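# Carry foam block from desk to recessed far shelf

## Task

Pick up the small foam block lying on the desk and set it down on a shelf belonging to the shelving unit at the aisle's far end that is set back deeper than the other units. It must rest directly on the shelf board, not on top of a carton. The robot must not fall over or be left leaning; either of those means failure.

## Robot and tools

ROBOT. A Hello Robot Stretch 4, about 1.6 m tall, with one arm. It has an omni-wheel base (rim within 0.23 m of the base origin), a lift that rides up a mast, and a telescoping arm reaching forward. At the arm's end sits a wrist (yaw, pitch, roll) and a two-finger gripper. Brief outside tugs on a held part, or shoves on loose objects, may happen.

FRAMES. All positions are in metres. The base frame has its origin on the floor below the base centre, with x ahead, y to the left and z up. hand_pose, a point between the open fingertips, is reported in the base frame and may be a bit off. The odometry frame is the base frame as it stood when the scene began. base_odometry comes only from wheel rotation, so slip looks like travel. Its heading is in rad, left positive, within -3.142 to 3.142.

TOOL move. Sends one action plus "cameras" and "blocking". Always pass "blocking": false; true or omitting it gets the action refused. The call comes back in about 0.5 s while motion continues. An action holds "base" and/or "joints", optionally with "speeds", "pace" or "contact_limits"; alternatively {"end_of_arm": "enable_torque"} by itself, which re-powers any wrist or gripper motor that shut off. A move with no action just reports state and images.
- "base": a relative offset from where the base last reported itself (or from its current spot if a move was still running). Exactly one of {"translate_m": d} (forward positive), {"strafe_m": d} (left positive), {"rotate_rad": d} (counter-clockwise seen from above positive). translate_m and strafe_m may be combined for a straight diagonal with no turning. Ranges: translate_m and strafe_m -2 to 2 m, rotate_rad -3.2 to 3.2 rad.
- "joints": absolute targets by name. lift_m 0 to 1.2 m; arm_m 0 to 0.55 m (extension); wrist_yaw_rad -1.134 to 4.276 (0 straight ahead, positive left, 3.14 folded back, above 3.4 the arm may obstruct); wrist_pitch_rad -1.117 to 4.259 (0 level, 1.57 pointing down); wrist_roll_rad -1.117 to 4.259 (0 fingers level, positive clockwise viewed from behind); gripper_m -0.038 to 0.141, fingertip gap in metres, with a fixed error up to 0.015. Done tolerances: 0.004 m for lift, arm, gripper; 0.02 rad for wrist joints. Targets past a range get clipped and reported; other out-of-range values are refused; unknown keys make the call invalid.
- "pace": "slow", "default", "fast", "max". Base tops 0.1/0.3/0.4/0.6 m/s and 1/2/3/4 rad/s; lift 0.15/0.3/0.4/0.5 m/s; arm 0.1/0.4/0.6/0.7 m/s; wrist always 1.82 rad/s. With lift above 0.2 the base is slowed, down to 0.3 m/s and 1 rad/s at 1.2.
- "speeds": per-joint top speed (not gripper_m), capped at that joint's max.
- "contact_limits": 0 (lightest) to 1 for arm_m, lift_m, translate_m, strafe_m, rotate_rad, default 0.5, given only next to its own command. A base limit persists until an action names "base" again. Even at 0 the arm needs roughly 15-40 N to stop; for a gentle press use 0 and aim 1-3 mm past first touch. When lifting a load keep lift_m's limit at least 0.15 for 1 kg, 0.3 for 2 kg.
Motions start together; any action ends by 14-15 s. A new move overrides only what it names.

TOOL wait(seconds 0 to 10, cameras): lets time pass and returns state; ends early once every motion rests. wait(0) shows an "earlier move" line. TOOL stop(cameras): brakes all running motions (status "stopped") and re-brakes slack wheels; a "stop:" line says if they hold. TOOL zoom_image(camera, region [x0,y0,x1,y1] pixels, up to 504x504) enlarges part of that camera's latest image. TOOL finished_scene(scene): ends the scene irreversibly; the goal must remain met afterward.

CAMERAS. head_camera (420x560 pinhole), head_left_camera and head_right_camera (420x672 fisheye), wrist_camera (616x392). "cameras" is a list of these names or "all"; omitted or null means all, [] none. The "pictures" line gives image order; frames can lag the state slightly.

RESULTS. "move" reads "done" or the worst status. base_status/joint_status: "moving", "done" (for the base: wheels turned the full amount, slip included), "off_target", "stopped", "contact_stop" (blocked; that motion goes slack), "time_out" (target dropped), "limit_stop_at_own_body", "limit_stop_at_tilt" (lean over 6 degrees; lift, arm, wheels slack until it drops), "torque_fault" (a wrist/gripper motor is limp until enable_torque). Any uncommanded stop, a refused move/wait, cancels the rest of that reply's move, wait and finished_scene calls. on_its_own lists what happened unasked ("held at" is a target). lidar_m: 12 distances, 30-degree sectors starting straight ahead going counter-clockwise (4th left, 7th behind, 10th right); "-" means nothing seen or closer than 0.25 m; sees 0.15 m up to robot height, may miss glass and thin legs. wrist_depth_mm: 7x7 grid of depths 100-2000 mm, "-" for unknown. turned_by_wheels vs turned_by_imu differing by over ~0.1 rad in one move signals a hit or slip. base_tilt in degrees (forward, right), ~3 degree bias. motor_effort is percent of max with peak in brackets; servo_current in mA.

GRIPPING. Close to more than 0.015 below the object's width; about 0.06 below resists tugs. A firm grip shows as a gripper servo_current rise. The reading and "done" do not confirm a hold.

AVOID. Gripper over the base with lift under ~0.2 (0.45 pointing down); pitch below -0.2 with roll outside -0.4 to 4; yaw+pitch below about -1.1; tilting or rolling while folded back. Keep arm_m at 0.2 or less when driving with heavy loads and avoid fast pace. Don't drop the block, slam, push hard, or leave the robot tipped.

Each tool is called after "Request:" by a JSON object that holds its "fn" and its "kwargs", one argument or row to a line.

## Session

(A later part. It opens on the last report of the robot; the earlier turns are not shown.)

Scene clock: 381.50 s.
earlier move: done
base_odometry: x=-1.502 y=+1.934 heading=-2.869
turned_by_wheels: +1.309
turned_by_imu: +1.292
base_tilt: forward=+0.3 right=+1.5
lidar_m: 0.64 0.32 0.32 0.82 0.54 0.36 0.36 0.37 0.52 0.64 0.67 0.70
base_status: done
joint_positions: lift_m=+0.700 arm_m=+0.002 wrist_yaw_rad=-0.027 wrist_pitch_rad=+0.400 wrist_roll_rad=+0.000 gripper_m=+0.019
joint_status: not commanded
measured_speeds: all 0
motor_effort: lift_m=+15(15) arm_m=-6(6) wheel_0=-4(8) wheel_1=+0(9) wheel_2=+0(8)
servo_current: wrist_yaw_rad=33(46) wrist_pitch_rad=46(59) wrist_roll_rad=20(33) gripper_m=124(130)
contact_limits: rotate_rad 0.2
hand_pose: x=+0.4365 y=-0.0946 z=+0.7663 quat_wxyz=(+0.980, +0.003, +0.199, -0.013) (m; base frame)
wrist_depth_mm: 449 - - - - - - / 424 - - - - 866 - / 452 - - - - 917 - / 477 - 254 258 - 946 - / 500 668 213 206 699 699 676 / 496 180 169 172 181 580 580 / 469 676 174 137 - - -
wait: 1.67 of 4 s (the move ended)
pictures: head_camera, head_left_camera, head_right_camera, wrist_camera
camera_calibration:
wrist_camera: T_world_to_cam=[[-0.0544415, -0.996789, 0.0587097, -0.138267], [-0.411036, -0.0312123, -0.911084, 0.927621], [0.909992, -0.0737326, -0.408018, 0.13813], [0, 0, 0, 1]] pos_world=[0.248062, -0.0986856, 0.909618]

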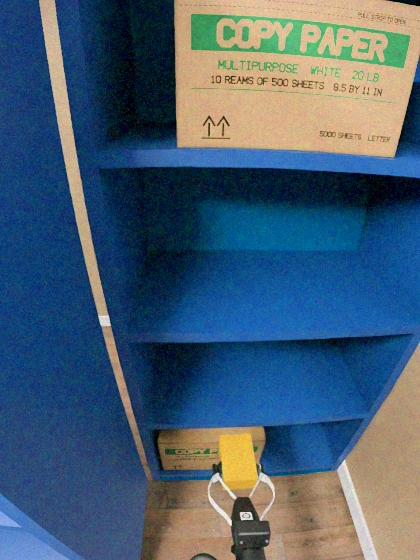

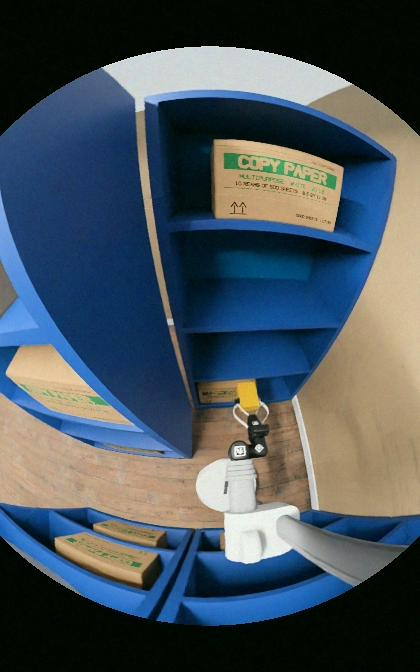

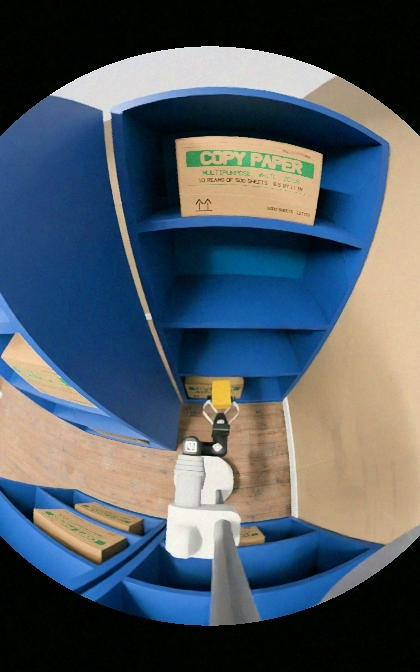

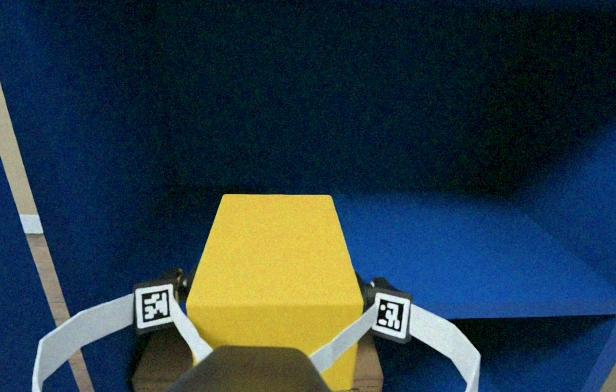

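Request:
{"fn": "move", "kwargs": {
  "joints": {"lift_m": 0.594},
  "blocking": false,
  "cameras": []
}}

Request:
{"fn": "wait", "kwargs": {
  "seconds": 1,
  "cameras": []
}}

Request:
{"fn": "move", "kwargs": {
  "joints": {"arm_m": 0.41},
  "contact_limits": {"arm_m": 0.1},
  "blocking": false,
  "cameras": []
}}

Request:
{"fn": "wait", "kwargs": {
  "seconds": 3
}}

Scene clock: 425.30 s.
move: moving
base_odometry: x=-1.502 y=+1.934 heading=-2.869
turned_by_wheels: +0.000
turned_by_imu: -0.001
base_tilt: forward=+0.3 right=+1.3
lidar_m: 0.65 0.33 0.31 0.81 0.55 0.38 0.36 0.37 0.53 0.67 0.69 0.68
base_status: not commanded
joint_positions: lift_m=+0.661 arm_m=+0.002 wrist_yaw_rad=-0.027 wrist_pitch_rad=+0.400 wrist_roll_rad=+0.000 gripper_m=+0.019
joint_status: lift_m moving
measured_speeds: translate_m=+0.000 strafe_m=+0.000 rotate_rad=+0.000 lift_m=-0.149 arm_m=+0.000 wrist_yaw_rad=+0.000 wrist_pitch_rad=+0.000 wrist_roll_rad=+0.000
motor_effort: lift_m=+12(14) arm_m=-6(6) wheel_0=-4(4) wheel_1=+0(0) wheel_2=+0(0)
servo_current: wrist_yaw_rad=33(52) wrist_pitch_rad=52(52) wrist_roll_rad=33(33) gripper_m=124(130)
contact_limits: rotate_rad 0.2
hand_pose: x=+0.4365 y=-0.0946 z=+0.7271 quat_wxyz=(+0.980, +0.003, +0.199, -0.013) (m; base frame)
wrist_depth_mm: 445 - - - - - - / 430 - - - - 866 - / 452 - - - - 931 - / 473 - 270 258 759 759 - / 500 580 213 206 634 640 640 / 492 180 169 171 181 559 569 / 473 640 175 137 - - -
pictures: none
No camera images: "cameras" was empty.

Scene clock: 426.27 s.
earlier move: done
base_odometry: x=-1.502 y=+1.934 heading=-2.869
turned_by_wheels: +0.000
turned_by_imu: +0.000
base_tilt: forward=+0.4 right=+1.6
lidar_m: 0.64 0.33 0.32 0.87 0.55 0.38 0.36 0.39 0.52 0.66 0.70 0.68
base_status: not commanded
joint_positions: lift_m=+0.594 arm_m=+0.002 wrist_yaw_rad=-0.027 wrist_pitch_rad=+0.400 wrist_roll_rad=+0.000 gripper_m=+0.019
joint_status: all done
measured_speeds: all 0
motor_effort: lift_m=+14(15) arm_m=-6(6) wheel_0=-4(4) wheel_1=+0(0) wheel_2=+0(0)
servo_current: wrist_yaw_rad=39(52) wrist_pitch_rad=33(59) wrist_roll_rad=33(33) gripper_m=124(130)
contact_limits: rotate_rad 0.2
hand_pose: x=+0.4365 y=-0.0946 z=+0.6603 quat_wxyz=(+0.980, +0.003, +0.199, -0.013) (m; base frame)
wrist_depth_mm: 445 - - - - - - / 427 - - - - 891 - / 449 - - - - - - / 473 627 640 699 668 676 676 / 496 508 214 206 525 530 539 / 496 177 168 172 180 - - / 469 621 175 137 - - -
wait: 0.97 of 1 s (the move ended)
pictures: none
No camera images: "cameras" was empty.

Scene clock: 426.77 s.
move: moving
base_odometry: x=-1.502 y=+1.934 heading=-2.869
turned_by_wheels: +0.000
turned_by_imu: +0.000
base_tilt: forward=+0.3 right=+1.3
lidar_m: 0.56 0.33 0.30 0.84 0.57 0.40 0.36 0.38 0.53 0.66 0.69 0.68
base_status: not commanded
joint_positions: lift_m=+0.594 arm_m=+0.054 wrist_yaw_rad=-0.027 wrist_pitch_rad=+0.400 wrist_roll_rad=+0.000 gripper_m=+0.019
joint_status: arm_m moving
measured_speeds: translate_m=+0.000 strafe_m=+0.000 rotate_rad=+0.000 lift_m=+0.000 arm_m=+0.198 wrist_yaw_rad=+0.000 wrist_pitch_rad=+0.000 wrist_roll_rad=+0.000
motor_effort: lift_m=+14(14) arm_m=+5(8) wheel_0=-4(4) wheel_1=+0(0) wheel_2=+0(0)
servo_current: wrist_yaw_rad=39(46) wrist_pitch_rad=39(46) wrist_roll_rad=26(33) gripper_m=124(130)
contact_limits: arm_m 0.1; rotate_rad 0.2
hand_pose: x=+0.4885 y=-0.0946 z=+0.6603 quat_wxyz=(+0.980, +0.003, +0.199, -0.013) (m; base frame)
wrist_depth_mm: 459 750 759 778 778 788 - / 439 - - - - - - / 462 - - - - 891 - / 466 603 634 699 654 683 661 / 452 477 214 205 496 504 504 / 480 177 169 172 180 - - / 477 564 175 136 - - -
pictures: none
No camera images: "cameras" was empty.

Scene clock: 428.57 s.
earlier move: done
base_odometry: x=-1.502 y=+1.934 heading=-2.869
turned_by_wheels: +0.000
turned_by_imu: +0.000
base_tilt: forward=+0.4 right=+1.3
lidar_m: 0.65 0.33 0.32 0.84 0.56 0.37 0.35 0.38 0.53 0.66 0.70 0.66
base_status: not commanded
joint_positions: lift_m=+0.594 arm_m=+0.410 wrist_yaw_rad=-0.027 wrist_pitch_rad=+0.400 wrist_roll_rad=+0.000 gripper_m=+0.019
joint_status: all done
measured_speeds: all 0
motor_effort: lift_m=+14(14) arm_m=+6(10) wheel_0=-4(4) wheel_1=+0(0) wheel_2=+0(1)
servo_current: wrist_yaw_rad=39(46) wrist_pitch_rad=39(52) wrist_roll_rad=26(33) gripper_m=117(137)
contact_limits: arm_m 0.1; rotate_rad 0.2
hand_pose: x=+0.8438 y=-0.0946 z=+0.6603 quat_wxyz=(+0.980, +0.003, +0.199, -0.013) (m; base frame)
wrist_depth_mm: 424 433 436 436 445 449 452 / 442 459 462 469 473 477 477 / 455 488 492 496 500 508 512 / 455 521 512 517 539 544 549 / 433 473 214 206 492 500 500 / 370 181 169 172 181 394 394 / 298 314 175 137 312 304 336
wait: 1.80 of 3 s (the move ended)
pictures: head_camera, head_left_camera, head_right_camera, wrist_camera
camera_calibration:
wrist_camera: T_world_to_cam=[[-0.0544404, -0.99679, 0.0587104, -0.109873], [-0.411053, -0.031212, -0.911077, 0.998526], [0.909985, -0.0737324, -0.408034, -0.275745], [0, 0, 0, 1]] pos_world=[0.655389, -0.0986856, 0.803671]

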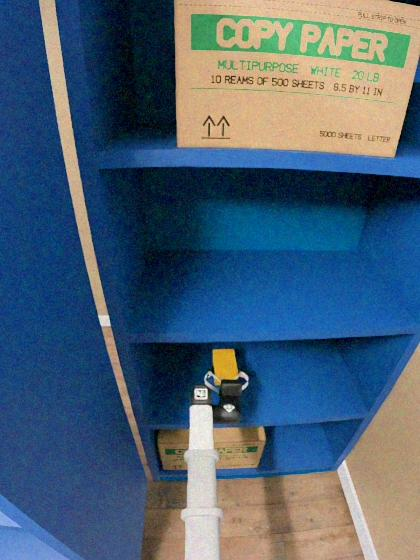

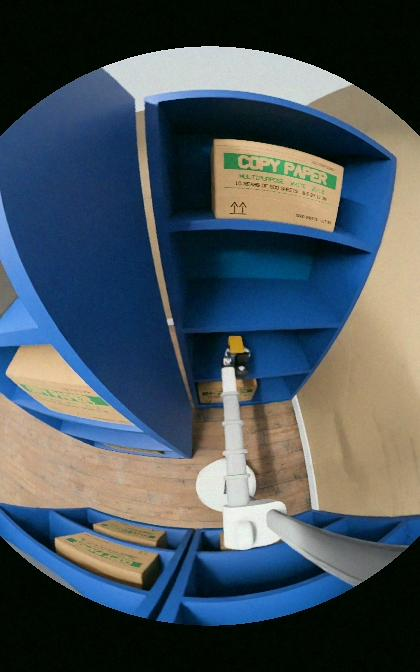

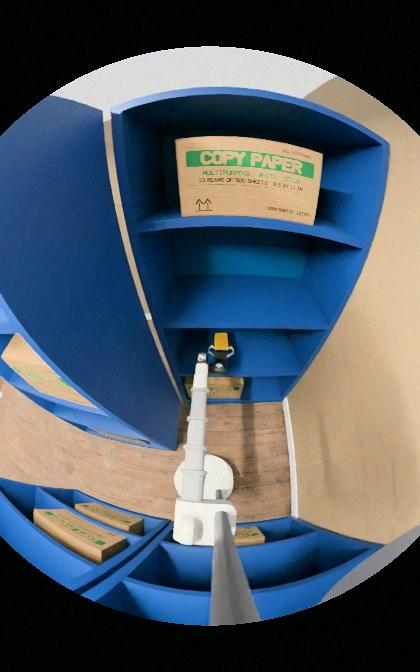

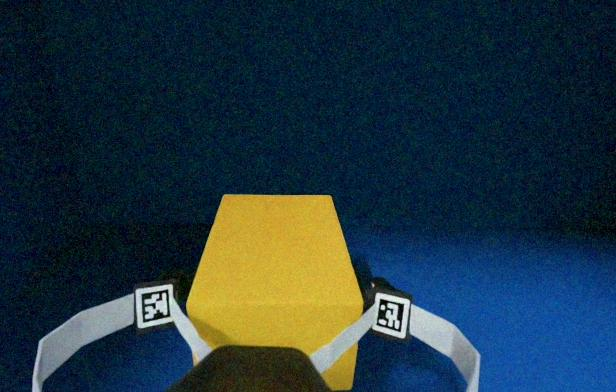

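Request:
{"fn": "move", "kwargs": {
  "joints": {"lift_m": 0.534},
  "pace": "slow",
  "contact_limits": {"lift_m": 0.2},
  "blocking": false,
  "cameras": []
}}

Request:
{"fn": "wait", "kwargs": {
  "seconds": 1.5,
  "cameras": ["wrist_camera", "head_right_camera"]
}}

Scene clock: 443.77 s.
move: moving
base_odometry: x=-1.502 y=+1.934 heading=-2.869
turned_by_wheels: +0.000
turned_by_imu: -0.001
base_tilt: forward=+0.3 right=+1.4
lidar_m: 0.64 0.33 0.32 0.85 0.57 0.40 0.35 0.38 0.50 0.65 0.69 0.68
base_status: not commanded
joint_positions: lift_m=+0.568 arm_m=+0.410 wrist_yaw_rad=-0.027 wrist_pitch_rad=+0.400 wrist_roll_rad=+0.000 gripper_m=+0.019
joint_status: lift_m moving
measured_speeds: translate_m=+0.000 strafe_m=+0.000 rotate_rad=+0.000 lift_m=-0.099 arm_m=+0.000 wrist_yaw_rad=+0.000 wrist_pitch_rad=+0.000 wrist_roll_rad=+0.000
motor_effort: lift_m=+12(15) arm_m=+6(6) wheel_0=-4(4) wheel_1=+0(0) wheel_2=+0(1)
servo_current: wrist_yaw_rad=33(39) wrist_pitch_rad=33(46) wrist_roll_rad=26(33) gripper_m=124(124)
contact_limits: arm_m 0.1; lift_m 0.2; rotate_rad 0.2
hand_pose: x=+0.8438 y=-0.0946 z=+0.6342 quat_wxyz=(+0.980, +0.003, +0.199, -0.013) (m; base frame)
wrist_depth_mm: 424 433 436 442 442 445 455 / 442 455 462 469 473 477 480 / 452 488 496 496 504 508 512 / 455 512 517 517 530 530 549 / 410 430 214 206 449 452 459 / 340 181 169 172 181 359 362 / 272 286 174 137 286 278 309
pictures: none
No camera images: "cameras" was empty.

Scene clock: 444.63 s.
earlier move: done
base_odometry: x=-1.502 y=+1.934 heading=-2.869
turned_by_wheels: +0.000
turned_by_imu: +0.000
base_tilt: forward=+0.2 right=+1.5
lidar_m: 0.64 0.32 0.31 0.85 0.54 0.38 0.37 0.38 0.52 0.64 0.69 0.68
base_status: not commanded
joint_positions: lift_m=+0.534 arm_m=+0.410 wrist_yaw_rad=-0.027 wrist_pitch_rad=+0.400 wrist_roll_rad=+0.000 gripper_m=+0.019
joint_status: all done
measured_speeds: all 0
motor_effort: lift_m=+14(16) arm_m=+6(6) wheel_0=-4(4) wheel_1=+0(0) wheel_2=+0(1)
servo_current: wrist_yaw_rad=46(46) wrist_pitch_rad=39(52) wrist_roll_rad=26(33) gripper_m=124(130)
contact_limits: arm_m 0.1; lift_m 0.2; rotate_rad 0.2
hand_pose: x=+0.8438 y=-0.0946 z=+0.6003 quat_wxyz=(+0.980, +0.003, +0.199, -0.013) (m; base frame)
wrist_depth_mm: 424 430 436 439 442 445 452 / 445 459 462 462 473 477 477 / 452 488 492 496 500 504 512 / 433 488 488 504 512 521 530 / 357 366 214 206 379 384 387 / 287 181 169 171 182 306 306 / 231 243 174 137 250 235 260
wait: 0.87 of 1.5 s (the move ended)
pictures: head_right_camera, wrist_camera
camera_calibration:
wrist_camera: T_world_to_cam=[[-0.0544415, -0.996789, 0.0587103, -0.10635], [-0.411053, -0.0312115, -0.911077, 0.943874], [0.909984, -0.0737335, -0.408034, -0.300222], [0, 0, 0, 1]] pos_world=[0.65539, -0.0986857, 0.743685]

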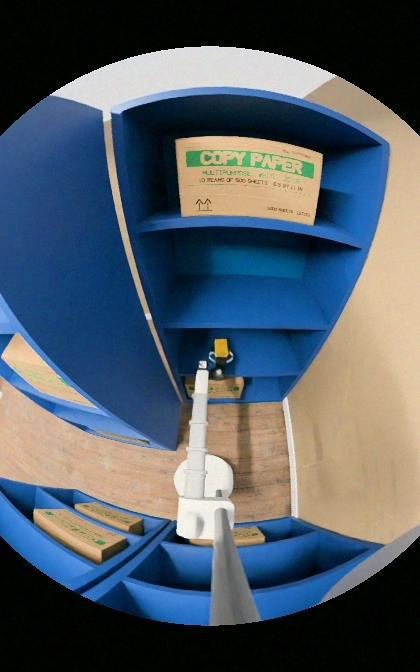

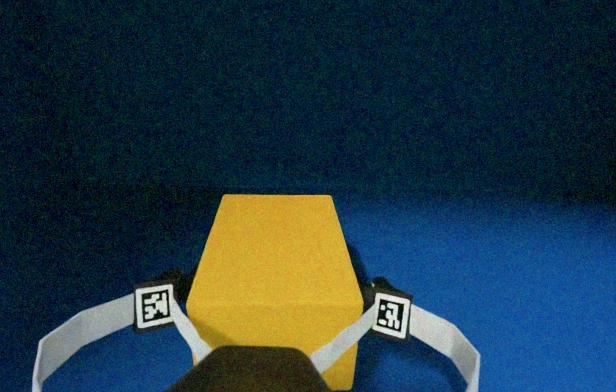

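Request:
{"fn": "move", "kwargs": {
  "joints": {"lift_m": 0.518},
  "pace": "slow",
  "contact_limits": {"lift_m": 0.2},
  "blocking": false,
  "cameras": []
}}

Request:
{"fn": "wait", "kwargs": {
  "seconds": 1.5,
  "cameras": ["wrist_camera"]
}}

Scene clock: 467.97 s.
move: moving
base_odometry: x=-1.502 y=+1.934 heading=-2.869
turned_by_wheels: +0.000
turned_by_imu: -0.001
base_tilt: forward=+0.2 right=+1.3
lidar_m: 0.64 0.33 0.31 0.83 0.56 0.39 0.35 0.38 0.50 0.66 0.68 0.66
base_status: not commanded
joint_positions: lift_m=+0.519 arm_m=+0.410 wrist_yaw_rad=-0.027 wrist_pitch_rad=+0.400 wrist_roll_rad=+0.000 gripper_m=+0.019
joint_status: lift_m moving
measured_speeds: translate_m=+0.000 strafe_m=+0.000 rotate_rad=+0.000 lift_m=-0.014 arm_m=+0.000 wrist_yaw_rad=+0.000 wrist_pitch_rad=+0.000 wrist_roll_rad=+0.000
motor_effort: lift_m=+13(14) arm_m=+6(6) wheel_0=-4(4) wheel_1=+0(0) wheel_2=+0(0)
servo_current: wrist_yaw_rad=39(39) wrist_pitch_rad=52(52) wrist_roll_rad=33(33) gripper_m=117(130)
contact_limits: arm_m 0.1; lift_m 0.2; rotate_rad 0.2
hand_pose: x=+0.8438 y=-0.0946 z=+0.5846 quat_wxyz=(+0.980, +0.003, +0.199, -0.013) (m; base frame)
wrist_depth_mm: 424 433 436 442 442 445 452 / 445 459 462 469 477 473 477 / 452 488 496 496 504 508 508 / 413 449 449 469 473 484 488 / 332 338 213 206 353 355 357 / 265 180 169 172 182 282 282 / 213 225 174 137 231 224 242
pictures: none
No camera images: "cameras" was empty.

Scene clock: 468.33 s.
earlier move: done
base_odometry: x=-1.502 y=+1.934 heading=-2.869
turned_by_wheels: +0.000
turned_by_imu: +0.000
base_tilt: forward=+0.5 right=+1.3
lidar_m: 0.64 0.34 0.32 0.83 0.55 0.36 0.37 0.38 0.53 0.65 0.69 0.69
base_status: not commanded
joint_positions: lift_m=+0.518 arm_m=+0.410 wrist_yaw_rad=-0.027 wrist_pitch_rad=+0.400 wrist_roll_rad=+0.000 gripper_m=+0.019
joint_status: all done
measured_speeds: all 0
motor_effort: lift_m=+14(15) arm_m=+6(6) wheel_0=-4(4) wheel_1=+0(0) wheel_2=+0(1)
servo_current: wrist_yaw_rad=33(46) wrist_pitch_rad=46(52) wrist_roll_rad=26(33) gripper_m=124(130)
contact_limits: arm_m 0.1; lift_m 0.2; rotate_rad 0.2
hand_pose: x=+0.8438 y=-0.0946 z=+0.5843 quat_wxyz=(+0.980, +0.003, +0.199, -0.013) (m; base frame)
wrist_depth_mm: 424 430 436 439 442 449 452 / 442 459 462 469 473 477 477 / 455 488 492 496 504 504 508 / 413 445 449 466 469 480 488 / 332 336 213 204 351 355 357 / 265 180 169 172 182 281 282 / 212 224 175 137 224 224 240
wait: 0.37 of 1.5 s (the move ended)
pictures: wrist_camera
camera_calibration:
wrist_camera: T_world_to_cam=[[-0.0544417, -0.996789, 0.0587104, -0.105411], [-0.411053, -0.0312115, -0.911077, 0.929295], [0.909984, -0.0737337, -0.408034, -0.306753], [0, 0, 0, 1]] pos_world=[0.655391, -0.0986857, 0.727682]

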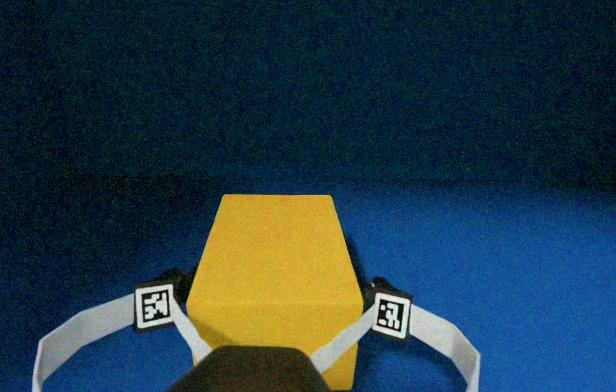

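Request:
{"fn": "move", "kwargs": {
  "joints": {"lift_m": 0.513},
  "pace": "slow",
  "contact_limits": {"lift_m": 0.1},
  "blocking": false,
  "cameras": []
}}

Request:
{"fn": "wait", "kwargs": {
  "seconds": 0.7,
  "cameras": ["wrist_camera"]
}}

Request:
{"fn": "move", "kwargs": {
  "joints": {"lift_m": 0.509},
  "pace": "slow",
  "contact_limits": {"lift_m": 0.1},
  "blocking": false,
  "cameras": []
}}

Request:
{"fn": "wait", "kwargs": {
  "seconds": 0.7,
  "cameras": ["wrist_camera"]
}}

Scene clock: 481.00 s.
move: moving
base_odometry: x=-1.502 y=+1.934 heading=-2.869
turned_by_wheels: +0.000
turned_by_imu: -0.001
base_tilt: forward=+0.3 right=+1.4
lidar_m: 0.64 0.31 0.30 0.86 0.56 0.38 0.35 0.38 0.52 0.65 0.69 0.69
base_status: not commanded
joint_positions: lift_m=+0.513 arm_m=+0.410 wrist_yaw_rad=-0.027 wrist_pitch_rad=+0.400 wrist_roll_rad=+0.000 gripper_m=+0.019
joint_status: lift_m moving
measured_speeds: all 0
motor_effort: lift_m=+14(14) arm_m=+6(6) wheel_0=-4(4) wheel_1=+0(0) wheel_2=+0(0)
servo_current: wrist_yaw_rad=39(46) wrist_pitch_rad=39(46) wrist_roll_rad=26(33) gripper_m=117(130)
contact_limits: arm_m 0.1; lift_m 0.1; rotate_rad 0.2
hand_pose: x=+0.8438 y=-0.0946 z=+0.5794 quat_wxyz=(+0.980, +0.003, +0.199, -0.013) (m; base frame)
wrist_depth_mm: 424 433 436 436 442 445 452 / 442 459 462 469 473 473 480 / 455 484 492 496 504 504 512 / 404 433 436 452 455 469 473 / 324 327 213 206 340 345 345 / 257 181 169 172 182 273 273 / 208 218 174 137 217 218 235
pictures: none
No camera images: "cameras" was empty.

Scene clock: 481.10 s.
earlier move: done
base_odometry: x=-1.502 y=+1.934 heading=-2.869
turned_by_wheels: +0.000
turned_by_imu: +0.000
base_tilt: forward=+0.4 right=+1.3
lidar_m: 0.64 0.33 0.31 0.84 0.53 0.38 0.35 0.37 0.52 0.65 0.68 0.69
base_status: not commanded
joint_positions: lift_m=+0.513 arm_m=+0.410 wrist_yaw_rad=-0.027 wrist_pitch_rad=+0.400 wrist_roll_rad=+0.000 gripper_m=+0.019
joint_status: all done
measured_speeds: all 0
motor_effort: lift_m=+14(14) arm_m=+6(6) wheel_0=-4(4) wheel_1=+0(0) wheel_2=+0(0)
servo_current: wrist_yaw_rad=33(46) wrist_pitch_rad=39(46) wrist_roll_rad=26(33) gripper_m=124(130)
contact_limits: arm_m 0.1; lift_m 0.1; rotate_rad 0.2
hand_pose: x=+0.8438 y=-0.0946 z=+0.5794 quat_wxyz=(+0.980, +0.003, +0.199, -0.013) (m; base frame)
wrist_depth_mm: 424 433 433 442 439 442 452 / 442 459 462 466 473 473 480 / 455 484 492 496 504 508 512 / 404 436 436 452 455 466 473 / 322 327 214 206 342 345 349 / 257 181 168 172 183 273 274 / 208 218 175 137 216 216 235
wait: 0.10 of 0.7 s (the move ended)
pictures: wrist_camera
camera_calibration:
wrist_camera: T_world_to_cam=[[-0.0544422, -0.996789, 0.0587102, -0.105117], [-0.411053, -0.0312111, -0.911077, 0.924749], [0.909984, -0.073734, -0.408034, -0.308789], [0, 0, 0, 1]] pos_world=[0.655392, -0.0986858, 0.722693]

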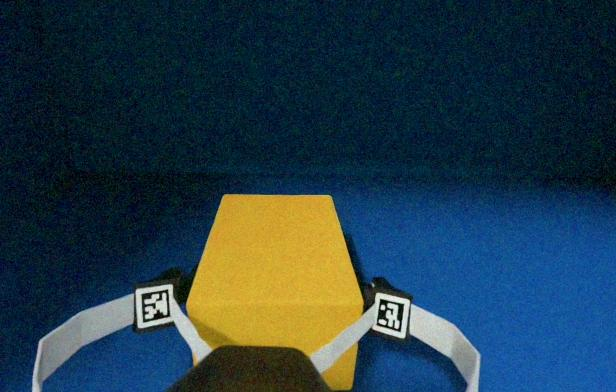

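Scene clock: 481.60 s.
move: moving
base_odometry: x=-1.502 y=+1.934 heading=-2.869
turned_by_wheels: +0.000
turned_by_imu: +0.000
base_tilt: forward=+0.4 right=+1.4
lidar_m: 0.65 0.34 0.31 0.82 0.54 0.37 0.36 0.34 0.53 0.66 0.69 0.69
base_status: not commanded
joint_positions: lift_m=+0.509 arm_m=+0.410 wrist_yaw_rad=-0.027 wrist_pitch_rad=+0.400 wrist_roll_rad=+0.000 gripper_m=+0.019
joint_status: lift_m moving
measured_speeds: all 0
motor_effort: lift_m=+13(15) arm_m=+6(6) wheel_0=-4(4) wheel_1=+0(0) wheel_2=+0(0)
servo_current: wrist_yaw_rad=39(46) wrist_pitch_rad=39(52) wrist_roll_rad=26(33) gripper_m=124(130)
contact_limits: arm_m 0.1; lift_m 0.1; rotate_rad 0.2
hand_pose: x=+0.8438 y=-0.0946 z=+0.5754 quat_wxyz=(+0.980, +0.003, +0.199, -0.013) (m; base frame)
wrist_depth_mm: 424 433 433 439 442 445 452 / 442 459 462 469 473 477 477 / 455 488 496 496 504 504 508 / 413 424 430 415 442 455 462 / 317 320 214 206 334 336 340 / 252 183 169 172 182 267 268 / 203 213 175 137 219 213 229
pictures: none
No camera images: "cameras" was empty.

Scene clock: 481.67 s.
earlier move: done
base_odometry: x=-1.502 y=+1.934 heading=-2.869
turned_by_wheels: +0.000
turned_by_imu: +0.000
base_tilt: forward=+0.3 right=+1.4
lidar_m: 0.64 0.33 0.31 0.84 0.56 0.38 0.36 0.37 0.54 0.66 0.70 0.67
base_status: not commanded
joint_positions: lift_m=+0.509 arm_m=+0.410 wrist_yaw_rad=-0.027 wrist_pitch_rad=+0.400 wrist_roll_rad=+0.000 gripper_m=+0.019
joint_status: all done
measured_speeds: all 0
motor_effort: lift_m=+14(15) arm_m=+6(6) wheel_0=-4(4) wheel_1=+0(0) wheel_2=+0(0)
servo_current: wrist_yaw_rad=33(46) wrist_pitch_rad=39(52) wrist_roll_rad=33(33) gripper_m=124(130)
contact_limits: arm_m 0.1; lift_m 0.1; rotate_rad 0.2
hand_pose: x=+0.8438 y=-0.0946 z=+0.5754 quat_wxyz=(+0.980, +0.003, +0.199, -0.013) (m; base frame)
wrist_depth_mm: 424 433 436 436 445 445 452 / 445 455 459 469 473 477 477 / 452 488 492 500 500 508 512 / 413 424 430 413 449 455 462 / 315 320 213 205 332 336 340 / 253 183 169 172 182 267 267 / 204 214 174 137 220 213 229
wait: 0.07 of 0.7 s (the move ended)
pictures: wrist_camera
camera_calibration:
wrist_camera: T_world_to_cam=[[-0.0544421, -0.996789, 0.0587103, -0.104883], [-0.411053, -0.0312113, -0.911077, 0.921105], [0.909984, -0.073734, -0.408034, -0.310422], [0, 0, 0, 1]] pos_world=[0.655392, -0.0986858, 0.718693]

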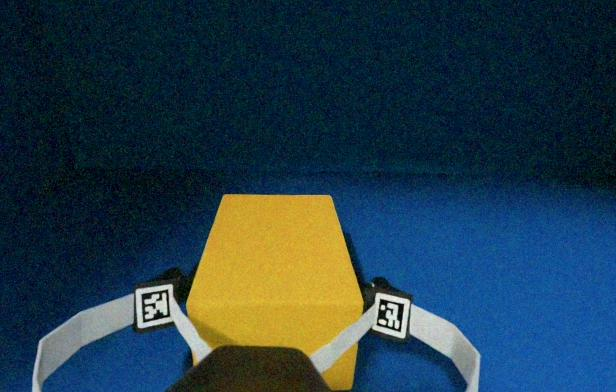

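Request:
{"fn": "move", "kwargs": {
  "joints": {"lift_m": 0.505},
  "pace": "slow",
  "contact_limits": {"lift_m": 0.1},
  "blocking": false,
  "cameras": []
}}

Request:
{"fn": "wait", "kwargs": {
  "seconds": 0.7,
  "cameras": ["wrist_camera"]
}}

Request:
{"fn": "move", "kwargs": {
  "joints": {"lift_m": 0.501},
  "pace": "slow",
  "contact_limits": {"lift_m": 0.1},
  "blocking": false,
  "cameras": []
}}

Request:
{"fn": "wait", "kwargs": {
  "seconds": 0.7,
  "cameras": ["wrist_camera"]
}}

Scene clock: 491.00 s.
move: moving
base_odometry: x=-1.502 y=+1.934 heading=-2.869
turned_by_wheels: +0.000
turned_by_imu: -0.001
base_tilt: forward=+0.3 right=+1.4
lidar_m: 0.64 0.32 0.31 0.84 0.55 0.37 0.37 0.36 0.51 0.66 0.69 0.68
base_status: not commanded
joint_positions: lift_m=+0.505 arm_m=+0.410 wrist_yaw_rad=-0.027 wrist_pitch_rad=+0.400 wrist_roll_rad=+0.000 gripper_m=+0.019
joint_status: lift_m moving
measured_speeds: all 0
motor_effort: lift_m=+11(14) arm_m=+6(6) wheel_0=-4(4) wheel_1=+0(0) wheel_2=+0(1)
servo_current: wrist_yaw_rad=33(46) wrist_pitch_rad=33(52) wrist_roll_rad=33(39) gripper_m=117(130)
contact_limits: arm_m 0.1; lift_m 0.1; rotate_rad 0.2
hand_pose: x=+0.8438 y=-0.0946 z=+0.5714 quat_wxyz=(+0.980, +0.003, +0.199, -0.013) (m; base frame)
wrist_depth_mm: 427 433 433 439 442 445 452 / 442 459 466 466 469 473 477 / 452 484 492 496 500 504 508 / 407 415 418 402 436 445 452 / 307 312 214 205 327 329 334 / 246 183 169 172 182 262 262 / 199 208 175 137 213 202 224
pictures: none
No camera images: "cameras" was empty.

Scene clock: 491.07 s.
earlier move: done
base_odometry: x=-1.502 y=+1.934 heading=-2.869
turned_by_wheels: +0.000
turned_by_imu: +0.000
base_tilt: forward=+0.5 right=+1.5
lidar_m: 0.63 0.33 0.30 0.83 0.56 0.37 0.36 0.38 0.54 0.66 0.71 0.68
base_status: not commanded
joint_positions: lift_m=+0.505 arm_m=+0.410 wrist_yaw_rad=-0.027 wrist_pitch_rad=+0.400 wrist_roll_rad=+0.000 gripper_m=+0.019
joint_status: all done
measured_speeds: all 0
motor_effort: lift_m=+13(14) arm_m=+6(6) wheel_0=-4(4) wheel_1=+0(0) wheel_2=+0(1)
servo_current: wrist_yaw_rad=39(46) wrist_pitch_rad=39(52) wrist_roll_rad=26(39) gripper_m=124(130)
contact_limits: arm_m 0.1; lift_m 0.1; rotate_rad 0.2
hand_pose: x=+0.8438 y=-0.0946 z=+0.5714 quat_wxyz=(+0.980, +0.003, +0.199, -0.013) (m; base frame)
wrist_depth_mm: 424 433 433 439 445 449 452 / 442 459 462 469 469 473 480 / 455 492 496 500 500 504 508 / 407 415 418 404 436 445 452 / 309 314 214 206 327 329 332 / 247 183 169 172 182 262 263 / 199 208 175 137 213 201 223
wait: 0.07 of 0.7 s (the move ended)
pictures: wrist_camera
camera_calibration:
wrist_camera: T_world_to_cam=[[-0.054443, -0.996789, 0.0587103, -0.104647], [-0.411053, -0.0312109, -0.911077, 0.917461], [0.909984, -0.0737348, -0.408034, -0.312055], [0, 0, 0, 1]] pos_world=[0.655393, -0.0986858, 0.714693]

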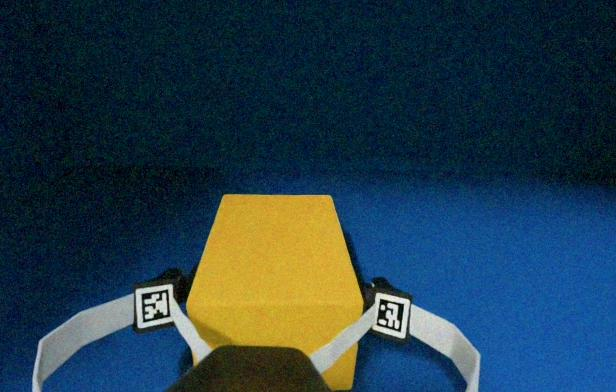

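Scene clock: 491.57 s.
move: moving
base_odometry: x=-1.502 y=+1.934 heading=-2.869
turned_by_wheels: +0.000
turned_by_imu: +0.000
base_tilt: forward=+0.3 right=+1.3
lidar_m: 0.64 0.34 0.30 0.85 0.55 0.38 0.36 0.38 0.52 0.66 0.70 0.68
base_status: not commanded
joint_positions: lift_m=+0.501 arm_m=+0.410 wrist_yaw_rad=-0.027 wrist_pitch_rad=+0.400 wrist_roll_rad=+0.000 gripper_m=+0.019
joint_status: lift_m moving
measured_speeds: all 0
motor_effort: lift_m=+13(15) arm_m=+6(6) wheel_0=-4(4) wheel_1=+0(0) wheel_2=+0(0)
servo_current: wrist_yaw_rad=46(46) wrist_pitch_rad=39(46) wrist_roll_rad=26(33) gripper_m=124(137)
contact_limits: arm_m 0.1; lift_m 0.1; rotate_rad 0.2
hand_pose: x=+0.8438 y=-0.0946 z=+0.5674 quat_wxyz=(+0.980, +0.003, +0.199, -0.013) (m; base frame)
wrist_depth_mm: 427 433 436 439 442 445 455 / 442 455 459 466 473 473 480 / 452 492 496 500 504 504 508 / 402 410 413 427 430 439 445 / 303 309 213 204 320 325 330 / 243 183 169 171 181 257 258 / 195 205 175 137 211 198 220
pictures: none
No camera images: "cameras" was empty.

Scene clock: 491.63 s.
earlier move: done
base_odometry: x=-1.502 y=+1.934 heading=-2.869
turned_by_wheels: +0.000
turned_by_imu: +0.000
base_tilt: forward=+0.3 right=+1.3
lidar_m: 0.64 0.33 0.32 0.82 0.56 0.35 0.36 0.38 0.47 0.65 0.68 0.68
base_status: not commanded
joint_positions: lift_m=+0.501 arm_m=+0.410 wrist_yaw_rad=-0.027 wrist_pitch_rad=+0.400 wrist_roll_rad=+0.000 gripper_m=+0.019
joint_status: all done
measured_speeds: all 0
motor_effort: lift_m=+13(15) arm_m=+6(6) wheel_0=-4(4) wheel_1=+0(0) wheel_2=+0(0)
servo_current: wrist_yaw_rad=46(46) wrist_pitch_rad=52(52) wrist_roll_rad=33(33) gripper_m=124(137)
contact_limits: arm_m 0.1; lift_m 0.1; rotate_rad 0.2
hand_pose: x=+0.8438 y=-0.0946 z=+0.5674 quat_wxyz=(+0.980, +0.003, +0.199, -0.013) (m; base frame)
wrist_depth_mm: 424 433 439 439 442 442 455 / 442 459 459 466 473 473 477 / 455 484 492 496 504 504 512 / 402 413 413 424 433 439 449 / 303 307 212 206 322 325 329 / 243 183 169 172 181 257 258 / 194 205 175 137 211 198 220
wait: 0.07 of 0.7 s (the move ended)
pictures: wrist_camera
camera_calibration:
wrist_camera: T_world_to_cam=[[-0.0544433, -0.996789, 0.0587102, -0.104415], [-0.411053, -0.0312107, -0.911077, 0.913857], [0.909984, -0.073735, -0.408034, -0.31367], [0, 0, 0, 1]] pos_world=[0.655393, -0.0986859, 0.710737]

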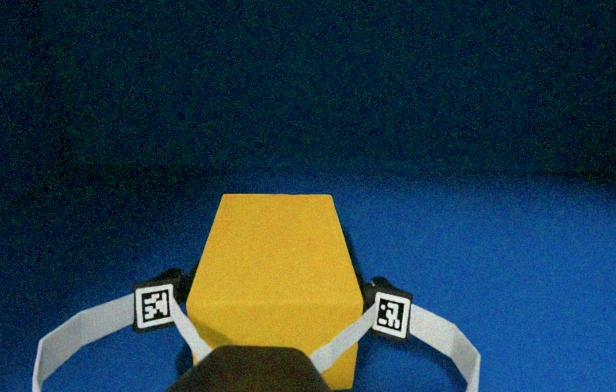

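Request:
{"fn": "move", "kwargs": {
  "joints": {"lift_m": 0.497},
  "pace": "slow",
  "contact_limits": {"lift_m": 0.1},
  "blocking": false,
  "cameras": []
}}

Request:
{"fn": "wait", "kwargs": {
  "seconds": 1,
  "cameras": ["wrist_camera"]
}}

Scene clock: 514.03 s.
move: moving
base_odometry: x=-1.502 y=+1.934 heading=-2.869
turned_by_wheels: +0.000
turned_by_imu: -0.001
base_tilt: forward=+0.4 right=+1.4
lidar_m: 0.64 0.33 0.31 0.86 0.55 0.39 0.36 0.39 0.52 0.65 0.68 0.68
base_status: not commanded
joint_positions: lift_m=+0.498 arm_m=+0.410 wrist_yaw_rad=-0.027 wrist_pitch_rad=+0.400 wrist_roll_rad=+0.000 gripper_m=+0.019
joint_status: lift_m moving
measured_speeds: all 0
motor_effort: lift_m=+11(14) arm_m=+6(6) wheel_0=-4(4) wheel_1=+0(0) wheel_2=+0(1)
servo_current: wrist_yaw_rad=39(39) wrist_pitch_rad=33(52) wrist_roll_rad=26(33) gripper_m=117(130)
contact_limits: arm_m 0.1; lift_m 0.1; rotate_rad 0.2
hand_pose: x=+0.8438 y=-0.0946 z=+0.5635 quat_wxyz=(+0.980, +0.003, +0.199, -0.013) (m; base frame)
wrist_depth_mm: 427 430 436 439 445 445 455 / 445 455 462 466 469 473 480 / 455 488 492 496 500 508 508 / 404 413 418 404 439 445 452 / 304 309 213 204 322 327 330 / 243 183 169 171 180 257 257 / 193 204 175 137 211 198 220
pictures: none
No camera images: "cameras" was empty.

Scene clock: 514.10 s.
earlier move: done
base_odometry: x=-1.502 y=+1.934 heading=-2.869
turned_by_wheels: +0.000
turned_by_imu: +0.000
base_tilt: forward=+0.3 right=+1.6
lidar_m: 0.63 0.34 0.33 0.82 0.54 0.36 0.37 0.39 0.53 0.64 0.70 0.67
base_status: not commanded
joint_positions: lift_m=+0.498 arm_m=+0.410 wrist_yaw_rad=-0.027 wrist_pitch_rad=+0.400 wrist_roll_rad=+0.000 gripper_m=+0.019
joint_status: all done
measured_speeds: all 0
motor_effort: lift_m=+12(14) arm_m=+6(6) wheel_0=-4(4) wheel_1=+0(0) wheel_2=+0(1)
servo_current: wrist_yaw_rad=33(39) wrist_pitch_rad=46(52) wrist_roll_rad=26(33) gripper_m=130(130)
contact_limits: arm_m 0.1; lift_m 0.1; rotate_rad 0.2
hand_pose: x=+0.8438 y=-0.0946 z=+0.5635 quat_wxyz=(+0.980, +0.003, +0.199, -0.013) (m; base frame)
wrist_depth_mm: 424 430 436 442 445 449 452 / 442 459 459 469 469 477 477 / 455 484 492 496 504 508 512 / 404 413 421 404 436 445 455 / 304 309 213 204 324 325 330 / 242 183 168 172 180 257 257 / 193 203 175 137 211 198 220
wait: 0.07 of 1 s (the move ended)
pictures: wrist_camera
camera_calibration:
wrist_camera: T_world_to_cam=[[-0.0544431, -0.996789, 0.0587103, -0.104183], [-0.411053, -0.0312108, -0.911077, 0.910267], [0.909984, -0.0737349, -0.408034, -0.315278], [0, 0, 0, 1]] pos_world=[0.655394, -0.0986859, 0.706795]

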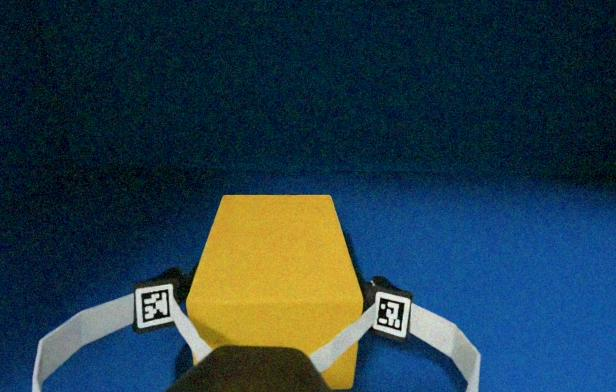

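Request:
{"fn": "move", "kwargs": {
  "joints": {"lift_m": 0.493},
  "pace": "slow",
  "contact_limits": {"lift_m": 0.1},
  "blocking": false,
  "cameras": []
}}

Request:
{"fn": "wait", "kwargs": {
  "seconds": 1,
  "cameras": ["wrist_camera"]
}}

Scene clock: 520.90 s.
move: moving
base_odometry: x=-1.502 y=+1.934 heading=-2.869
turned_by_wheels: +0.000
turned_by_imu: -0.001
base_tilt: forward=+0.4 right=+1.4
lidar_m: 0.63 0.32 0.31 0.85 0.55 0.34 0.37 0.38 0.49 0.65 0.67 0.67
base_status: not commanded
joint_positions: lift_m=+0.494 arm_m=+0.410 wrist_yaw_rad=-0.027 wrist_pitch_rad=+0.400 wrist_roll_rad=+0.000 gripper_m=+0.019
joint_status: lift_m moving
measured_speeds: all 0
motor_effort: lift_m=+12(13) arm_m=+6(6) wheel_0=-4(4) wheel_1=+0(0) wheel_2=+0(0)
servo_current: wrist_yaw_rad=39(46) wrist_pitch_rad=52(52) wrist_roll_rad=20(33) gripper_m=117(130)
contact_limits: arm_m 0.1; lift_m 0.1; rotate_rad 0.2
hand_pose: x=+0.8438 y=-0.0946 z=+0.5596 quat_wxyz=(+0.980, +0.003, +0.199, -0.013) (m; base frame)
wrist_depth_mm: 424 433 436 442 442 445 452 / 439 455 462 466 466 473 477 / 455 488 492 496 500 504 512 / 404 413 421 436 442 449 459 / 303 309 211 203 325 327 332 / 241 180 167 172 180 257 259 / 192 202 175 137 210 203 220
pictures: none
No camera images: "cameras" was empty.

Scene clock: 520.97 s.
earlier move: done
base_odometry: x=-1.502 y=+1.934 heading=-2.869
turned_by_wheels: +0.000
turned_by_imu: +0.000
base_tilt: forward=+0.4 right=+1.3
lidar_m: 0.65 0.34 0.32 0.86 0.55 0.34 0.36 0.36 0.52 0.63 0.70 0.67
base_status: not commanded
joint_positions: lift_m=+0.494 arm_m=+0.410 wrist_yaw_rad=-0.027 wrist_pitch_rad=+0.400 wrist_roll_rad=+0.000 gripper_m=+0.019
joint_status: all done
measured_speeds: all 0
motor_effort: lift_m=+11(13) arm_m=+6(6) wheel_0=-4(4) wheel_1=+0(0) wheel_2=+0(0)
servo_current: wrist_yaw_rad=39(46) wrist_pitch_rad=33(52) wrist_roll_rad=26(33) gripper_m=111(130)
contact_limits: arm_m 0.1; lift_m 0.1; rotate_rad 0.2
hand_pose: x=+0.8438 y=-0.0946 z=+0.5596 quat_wxyz=(+0.980, +0.003, +0.199, -0.013) (m; base frame)
wrist_depth_mm: 427 433 436 442 445 445 455 / 439 455 462 469 473 477 480 / 459 488 488 496 500 508 512 / 404 413 424 439 442 452 459 / 303 309 211 203 324 329 332 / 241 181 167 172 180 257 259 / 191 202 174 137 209 204 220
wait: 0.07 of 1 s (the move ended)
pictures: wrist_camera
camera_calibration:
wrist_camera: T_world_to_cam=[[-0.0544488, -0.996789, 0.0587075, -0.10395], [-0.410961, -0.0312133, -0.911118, 0.906699], [0.910025, -0.0737358, -0.407942, -0.316951], [0, 0, 0, 1]] pos_world=[0.655391, -0.0986858, 0.702915]

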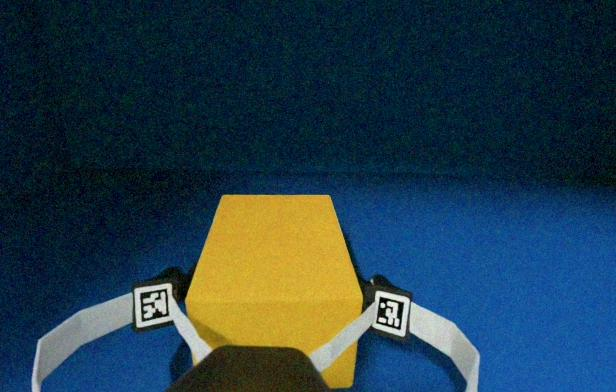

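Request:
{"fn": "move", "kwargs": {
  "joints": {"lift_m": 0.489},
  "pace": "slow",
  "contact_limits": {"lift_m": 0.1},
  "blocking": false,
  "cameras": []
}}

Request:
{"fn": "wait", "kwargs": {
  "seconds": 1,
  "cameras": ["wrist_camera"]
}}

Scene clock: 535.37 s.
move: moving
base_odometry: x=-1.502 y=+1.934 heading=-2.869
turned_by_wheels: +0.000
turned_by_imu: -0.001
base_tilt: forward=+0.4 right=+1.5
lidar_m: 0.63 0.34 0.32 0.83 0.56 0.39 0.37 0.38 0.51 0.65 0.70 0.68
base_status: not commanded
joint_positions: lift_m=+0.490 arm_m=+0.410 wrist_yaw_rad=-0.027 wrist_pitch_rad=+0.398 wrist_roll_rad=+0.000 gripper_m=+0.019
joint_status: lift_m moving
measured_speeds: all 0
motor_effort: lift_m=+10(11) arm_m=+6(6) wheel_0=-4(4) wheel_1=+0(0) wheel_2=+0(0)
servo_current: wrist_yaw_rad=39(46) wrist_pitch_rad=59(59) wrist_roll_rad=26(33) gripper_m=117(117)
contact_limits: arm_m 0.1; lift_m 0.1; rotate_rad 0.2
hand_pose: x=+0.8441 y=-0.0946 z=+0.5563 quat_wxyz=(+0.980, +0.003, +0.197, -0.013) (m; base frame)
wrist_depth_mm: 427 436 436 442 445 452 459 / 439 455 462 466 469 473 480 / 439 488 488 492 500 508 512 / 407 415 424 439 445 455 466 / 303 309 209 203 325 329 334 / 240 181 169 172 180 256 258 / 190 201 174 176 209 202 218
pictures: none
No camera images: "cameras" was empty.

Scene clock: 535.43 s.
earlier move: done
base_odometry: x=-1.502 y=+1.934 heading=-2.869
turned_by_wheels: +0.000
turned_by_imu: +0.000
base_tilt: forward=+0.5 right=+1.4
lidar_m: 0.64 0.33 0.31 0.87 0.56 0.38 0.35 0.36 0.52 0.65 0.68 0.66
base_status: not commanded
joint_positions: lift_m=+0.490 arm_m=+0.410 wrist_yaw_rad=-0.027 wrist_pitch_rad=+0.398 wrist_roll_rad=+0.000 gripper_m=+0.019
joint_status: all done
measured_speeds: all 0
motor_effort: lift_m=+10(11) arm_m=+6(6) wheel_0=-4(4) wheel_1=+0(0) wheel_2=+0(0)
servo_current: wrist_yaw_rad=39(46) wrist_pitch_rad=46(59) wrist_roll_rad=33(33) gripper_m=111(117)
contact_limits: arm_m 0.1; lift_m 0.1; rotate_rad 0.2
hand_pose: x=+0.8441 y=-0.0946 z=+0.5563 quat_wxyz=(+0.980, +0.003, +0.197, -0.013) (m; base frame)
wrist_depth_mm: 427 433 439 442 445 449 455 / 439 455 462 466 469 477 480 / 436 488 488 496 500 504 508 / 410 418 421 442 445 455 466 / 303 310 210 202 325 329 334 / 240 181 169 172 180 257 258 / 191 201 174 176 208 202 219
wait: 0.07 of 1 s (the move ended)
pictures: wrist_camera
camera_calibration:
wrist_camera: T_world_to_cam=[[-0.0545801, -0.996786, 0.0586462, -0.103604], [-0.408922, -0.0312688, -0.912033, 0.902578], [0.910936, -0.0737606, -0.405901, -0.320431], [0, 0, 0, 1]] pos_world=[0.655322, -0.0986839, 0.699194]

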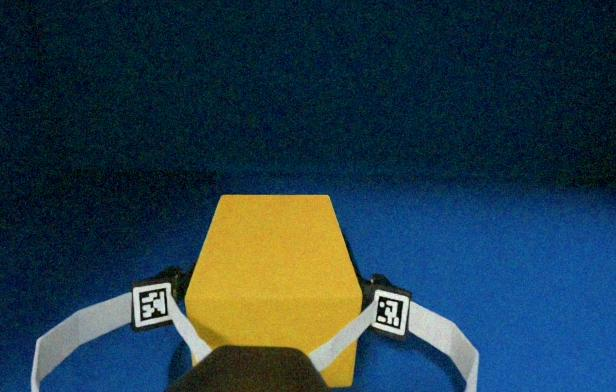

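Request:
{"fn": "move", "kwargs": {
  "joints": {"lift_m": 0.486},
  "pace": "slow",
  "contact_limits": {"lift_m": 0.1},
  "blocking": false,
  "cameras": []
}}

Request:
{"fn": "wait", "kwargs": {
  "seconds": 1,
  "cameras": ["wrist_camera"]
}}

Scene clock: 540.83 s.
move: moving
base_odometry: x=-1.502 y=+1.934 heading=-2.869
turned_by_wheels: +0.000
turned_by_imu: -0.001
base_tilt: forward=+0.3 right=+1.5
lidar_m: 0.63 0.34 0.32 0.83 0.57 0.36 0.37 0.39 0.50 0.66 0.68 0.68
base_status: not commanded
joint_positions: lift_m=+0.487 arm_m=+0.410 wrist_yaw_rad=-0.027 wrist_pitch_rad=+0.396 wrist_roll_rad=+0.000 gripper_m=+0.019
joint_status: lift_m moving
measured_speeds: all 0
motor_effort: lift_m=+9(9) arm_m=+6(6) wheel_0=-3(4) wheel_1=+0(0) wheel_2=+0(1)
servo_current: wrist_yaw_rad=33(46) wrist_pitch_rad=46(59) wrist_roll_rad=26(33) gripper_m=104(124)
contact_limits: arm_m 0.1; lift_m 0.1; rotate_rad 0.2
hand_pose: x=+0.8443 y=-0.0946 z=+0.5538 quat_wxyz=(+0.980, +0.003, +0.197, -0.013) (m; base frame)
wrist_depth_mm: 427 433 436 439 445 452 462 / 442 459 459 466 473 477 480 / 462 484 492 496 504 504 512 / 410 421 427 442 449 459 473 / 303 310 208 202 325 329 334 / 240 178 169 172 180 255 257 / 189 200 174 176 208 201 217
pictures: none
No camera images: "cameras" was empty.

Scene clock: 540.87 s.
earlier move: done
base_odometry: x=-1.502 y=+1.934 heading=-2.869
turned_by_wheels: +0.000
turned_by_imu: +0.000
base_tilt: forward=+0.4 right=+1.3
lidar_m: 0.63 0.32 0.31 0.81 0.55 0.38 0.35 0.35 0.51 0.67 0.71 0.69
base_status: not commanded
joint_positions: lift_m=+0.487 arm_m=+0.410 wrist_yaw_rad=-0.027 wrist_pitch_rad=+0.396 wrist_roll_rad=+0.000 gripper_m=+0.019
joint_status: all done
measured_speeds: all 0
motor_effort: lift_m=+9(9) arm_m=+6(6) wheel_0=-3(4) wheel_1=+0(0) wheel_2=+0(1)
servo_current: wrist_yaw_rad=33(46) wrist_pitch_rad=52(59) wrist_roll_rad=26(33) gripper_m=111(124)
contact_limits: arm_m 0.1; lift_m 0.1; rotate_rad 0.2
hand_pose: x=+0.8443 y=-0.0946 z=+0.5538 quat_wxyz=(+0.980, +0.003, +0.197, -0.013) (m; base frame)
wrist_depth_mm: 427 433 436 442 445 452 459 / 439 459 459 466 473 477 480 / 462 480 492 496 500 504 508 / 410 418 427 445 452 459 469 / 303 309 209 202 325 329 334 / 239 178 169 172 180 255 257 / 189 199 174 176 208 201 218
wait: 0.03 of 1 s (the move ended)
pictures: wrist_camera
camera_calibration:
wrist_camera: T_world_to_cam=[[-0.0546776, -0.996783, 0.0586003, -0.103346], [-0.407406, -0.0313099, -0.91271, 0.899481], [0.911609, -0.0737789, -0.404384, -0.323018], [0, 0, 0, 1]] pos_world=[0.65527, -0.0986825, 0.696398]

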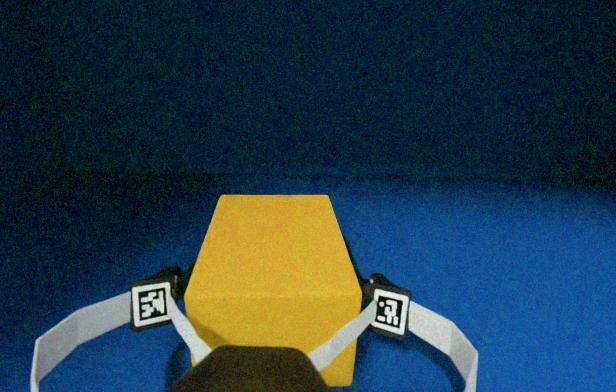

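Clear contact (pitch reading drops with each step, lift effort falling). Open the gripper.

Request:
{"fn": "move", "kwargs": {
  "joints": {"lift_m": 0.489},
  "pace": "slow",
  "blocking": false,
  "cameras": []
}}

Request:
{"fn": "wait", "kwargs": {
  "seconds": 0.5,
  "cameras": []
}}

Request:
{"fn": "move", "kwargs": {
  "joints": {"gripper_m": 0.09},
  "pace": "slow",
  "blocking": false,
  "cameras": []
}}

Request:
{"fn": "wait", "kwargs": {
  "seconds": 1.5,
  "cameras": ["wrist_camera"]
}}

Scene clock: 548.23 s.
move: moving
base_odometry: x=-1.502 y=+1.934 heading=-2.869
turned_by_wheels: +0.000
turned_by_imu: -0.001
base_tilt: forward=+0.4 right=+1.3
lidar_m: 0.64 0.33 0.32 0.86 0.54 0.39 0.37 0.38 0.51 0.65 0.70 0.68
base_status: not commanded
joint_positions: lift_m=+0.489 arm_m=+0.410 wrist_yaw_rad=-0.027 wrist_pitch_rad=+0.396 wrist_roll_rad=+0.000 gripper_m=+0.019
joint_status: lift_m moving
measured_speeds: all 0
motor_effort: lift_m=+20(21) arm_m=+6(6) wheel_0=-3(3) wheel_1=+0(0) wheel_2=+0(0)
servo_current: wrist_yaw_rad=39(46) wrist_pitch_rad=46(52) wrist_roll_rad=26(33) gripper_m=111(124)
contact_limits: arm_m 0.1; rotate_rad 0.2
hand_pose: x=+0.8443 y=-0.0946 z=+0.5558 quat_wxyz=(+0.980, +0.003, +0.197, -0.013) (m; base frame)
wrist_depth_mm: 427 430 439 436 449 449 455 / 439 455 462 466 473 473 480 / 433 484 488 496 500 508 508 / 413 418 424 413 449 459 466 / 303 310 209 202 325 329 334 / 240 180 167 172 180 256 259 / 190 201 174 176 208 202 219
pictures: none
No camera images: "cameras" was empty.

Scene clock: 548.27 s.
earlier move: done
base_odometry: x=-1.502 y=+1.934 heading=-2.869
turned_by_wheels: +0.000
turned_by_imu: +0.000
base_tilt: forward=+0.5 right=+1.5
lidar_m: 0.65 0.34 0.30 0.84 0.56 0.37 0.37 0.37 0.51 0.66 0.69 0.69
base_status: not commanded
joint_positions: lift_m=+0.489 arm_m=+0.410 wrist_yaw_rad=-0.027 wrist_pitch_rad=+0.396 wrist_roll_rad=+0.000 gripper_m=+0.019
joint_status: all done
measured_speeds: all 0
motor_effort: lift_m=+21(21) arm_m=+6(6) wheel_0=-3(3) wheel_1=+0(0) wheel_2=+0(0)
servo_current: wrist_yaw_rad=39(46) wrist_pitch_rad=46(52) wrist_roll_rad=26(33) gripper_m=111(124)
contact_limits: arm_m 0.1; rotate_rad 0.2
hand_pose: x=+0.8443 y=-0.0946 z=+0.5558 quat_wxyz=(+0.980, +0.003, +0.197, -0.013) (m; base frame)
wrist_depth_mm: 427 433 436 442 442 452 455 / 439 455 459 469 473 477 477 / 436 484 488 496 504 504 508 / 410 418 424 410 449 459 466 / 303 309 209 202 324 329 332 / 240 181 168 172 180 255 257 / 190 200 175 176 208 202 218
wait: 0.03 of 0.5 s (the move ended)
pictures: none
No camera images: "cameras" was empty.

Scene clock: 548.77 s.
move: moving
base_odometry: x=-1.502 y=+1.934 heading=-2.869
turned_by_wheels: +0.000
turned_by_imu: +0.000
base_tilt: forward=+0.2 right=+1.4
lidar_m: 0.63 0.33 0.32 0.82 0.54 0.37 0.37 0.38 0.53 0.66 0.70 0.67
base_status: not commanded
joint_positions: lift_m=+0.489 arm_m=+0.410 wrist_yaw_rad=-0.027 wrist_pitch_rad=+0.396 wrist_roll_rad=+0.000 gripper_m=+0.029
joint_status: gripper_m moving
measured_speeds: all 0
motor_effort: lift_m=+20(21) arm_m=+6(6) wheel_0=-3(3) wheel_1=+0(0) wheel_2=+0(0)
servo_current: wrist_yaw_rad=39(46) wrist_pitch_rad=59(59) wrist_roll_rad=33(33) gripper_m=52(72)
contact_limits: arm_m 0.1; rotate_rad 0.2
hand_pose: x=+0.8443 y=-0.0946 z=+0.5559 quat_wxyz=(+0.980, +0.003, +0.197, -0.013) (m; base frame)
wrist_depth_mm: 427 430 436 442 449 452 459 / 442 455 459 469 473 480 480 / 462 480 492 492 500 504 512 / 413 421 427 442 449 459 469 / 306 310 211 204 325 332 336 / 240 182 172 174 181 258 259 / 193 202 178 179 209 203 220
pictures: none
No camera images: "cameras" was empty.

Scene clock: 550.27 s.
earlier move: moving
base_odometry: x=-1.502 y=+1.934 heading=-2.869
turned_by_wheels: +0.000
turned_by_imu: +0.000
base_tilt: forward=+0.3 right=+1.4
lidar_m: 0.64 0.34 0.31 0.85 0.57 0.38 0.36 0.37 0.52 0.66 0.67 0.68
base_status: not commanded
joint_positions: lift_m=+0.489 arm_m=+0.410 wrist_yaw_rad=-0.028 wrist_pitch_rad=+0.395 wrist_roll_rad=+0.000 gripper_m=+0.076
joint_status: gripper_m moving
measured_speeds: all 0
motor_effort: lift_m=+20(21) arm_m=+6(6) wheel_0=-3(3) wheel_1=+0(0) wheel_2=+0(1)
servo_current: wrist_yaw_rad=39(46) wrist_pitch_rad=46(65) wrist_roll_rad=26(33) gripper_m=39(85)
contact_limits: arm_m 0.1; rotate_rad 0.2
hand_pose: x=+0.8443 y=-0.0947 z=+0.5561 quat_wxyz=(+0.980, +0.003, +0.196, -0.014) (m; base frame)
wrist_depth_mm: 424 430 439 442 445 452 459 / 439 455 462 466 477 480 484 / 469 484 488 496 504 512 517 / 399 407 384 267 433 445 455 / 297 303 204 197 317 320 325 / 236 222 182 184 195 251 253 / 195 191 193 193 198 213 215
wait: 1.50 s; no rest
pictures: wrist_camera
camera_calibration:
wrist_camera: T_world_to_cam=[[-0.0551206, -0.99676, 0.058583, -0.1032], [-0.406847, -0.0311595, -0.912965, 0.901243], [0.911832, -0.0741575, -0.403811, -0.32268], [0, 0, 0, 1]] pos_world=[0.65521, -0.0987123, 0.698547]

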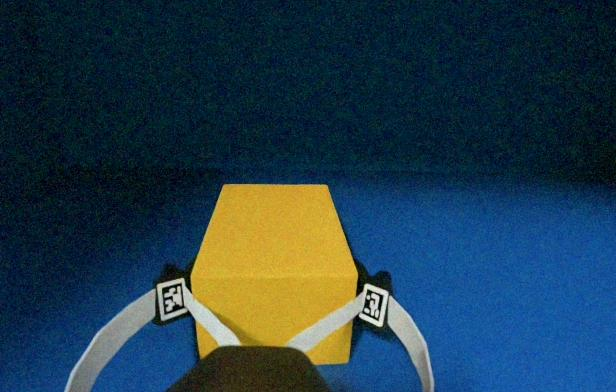

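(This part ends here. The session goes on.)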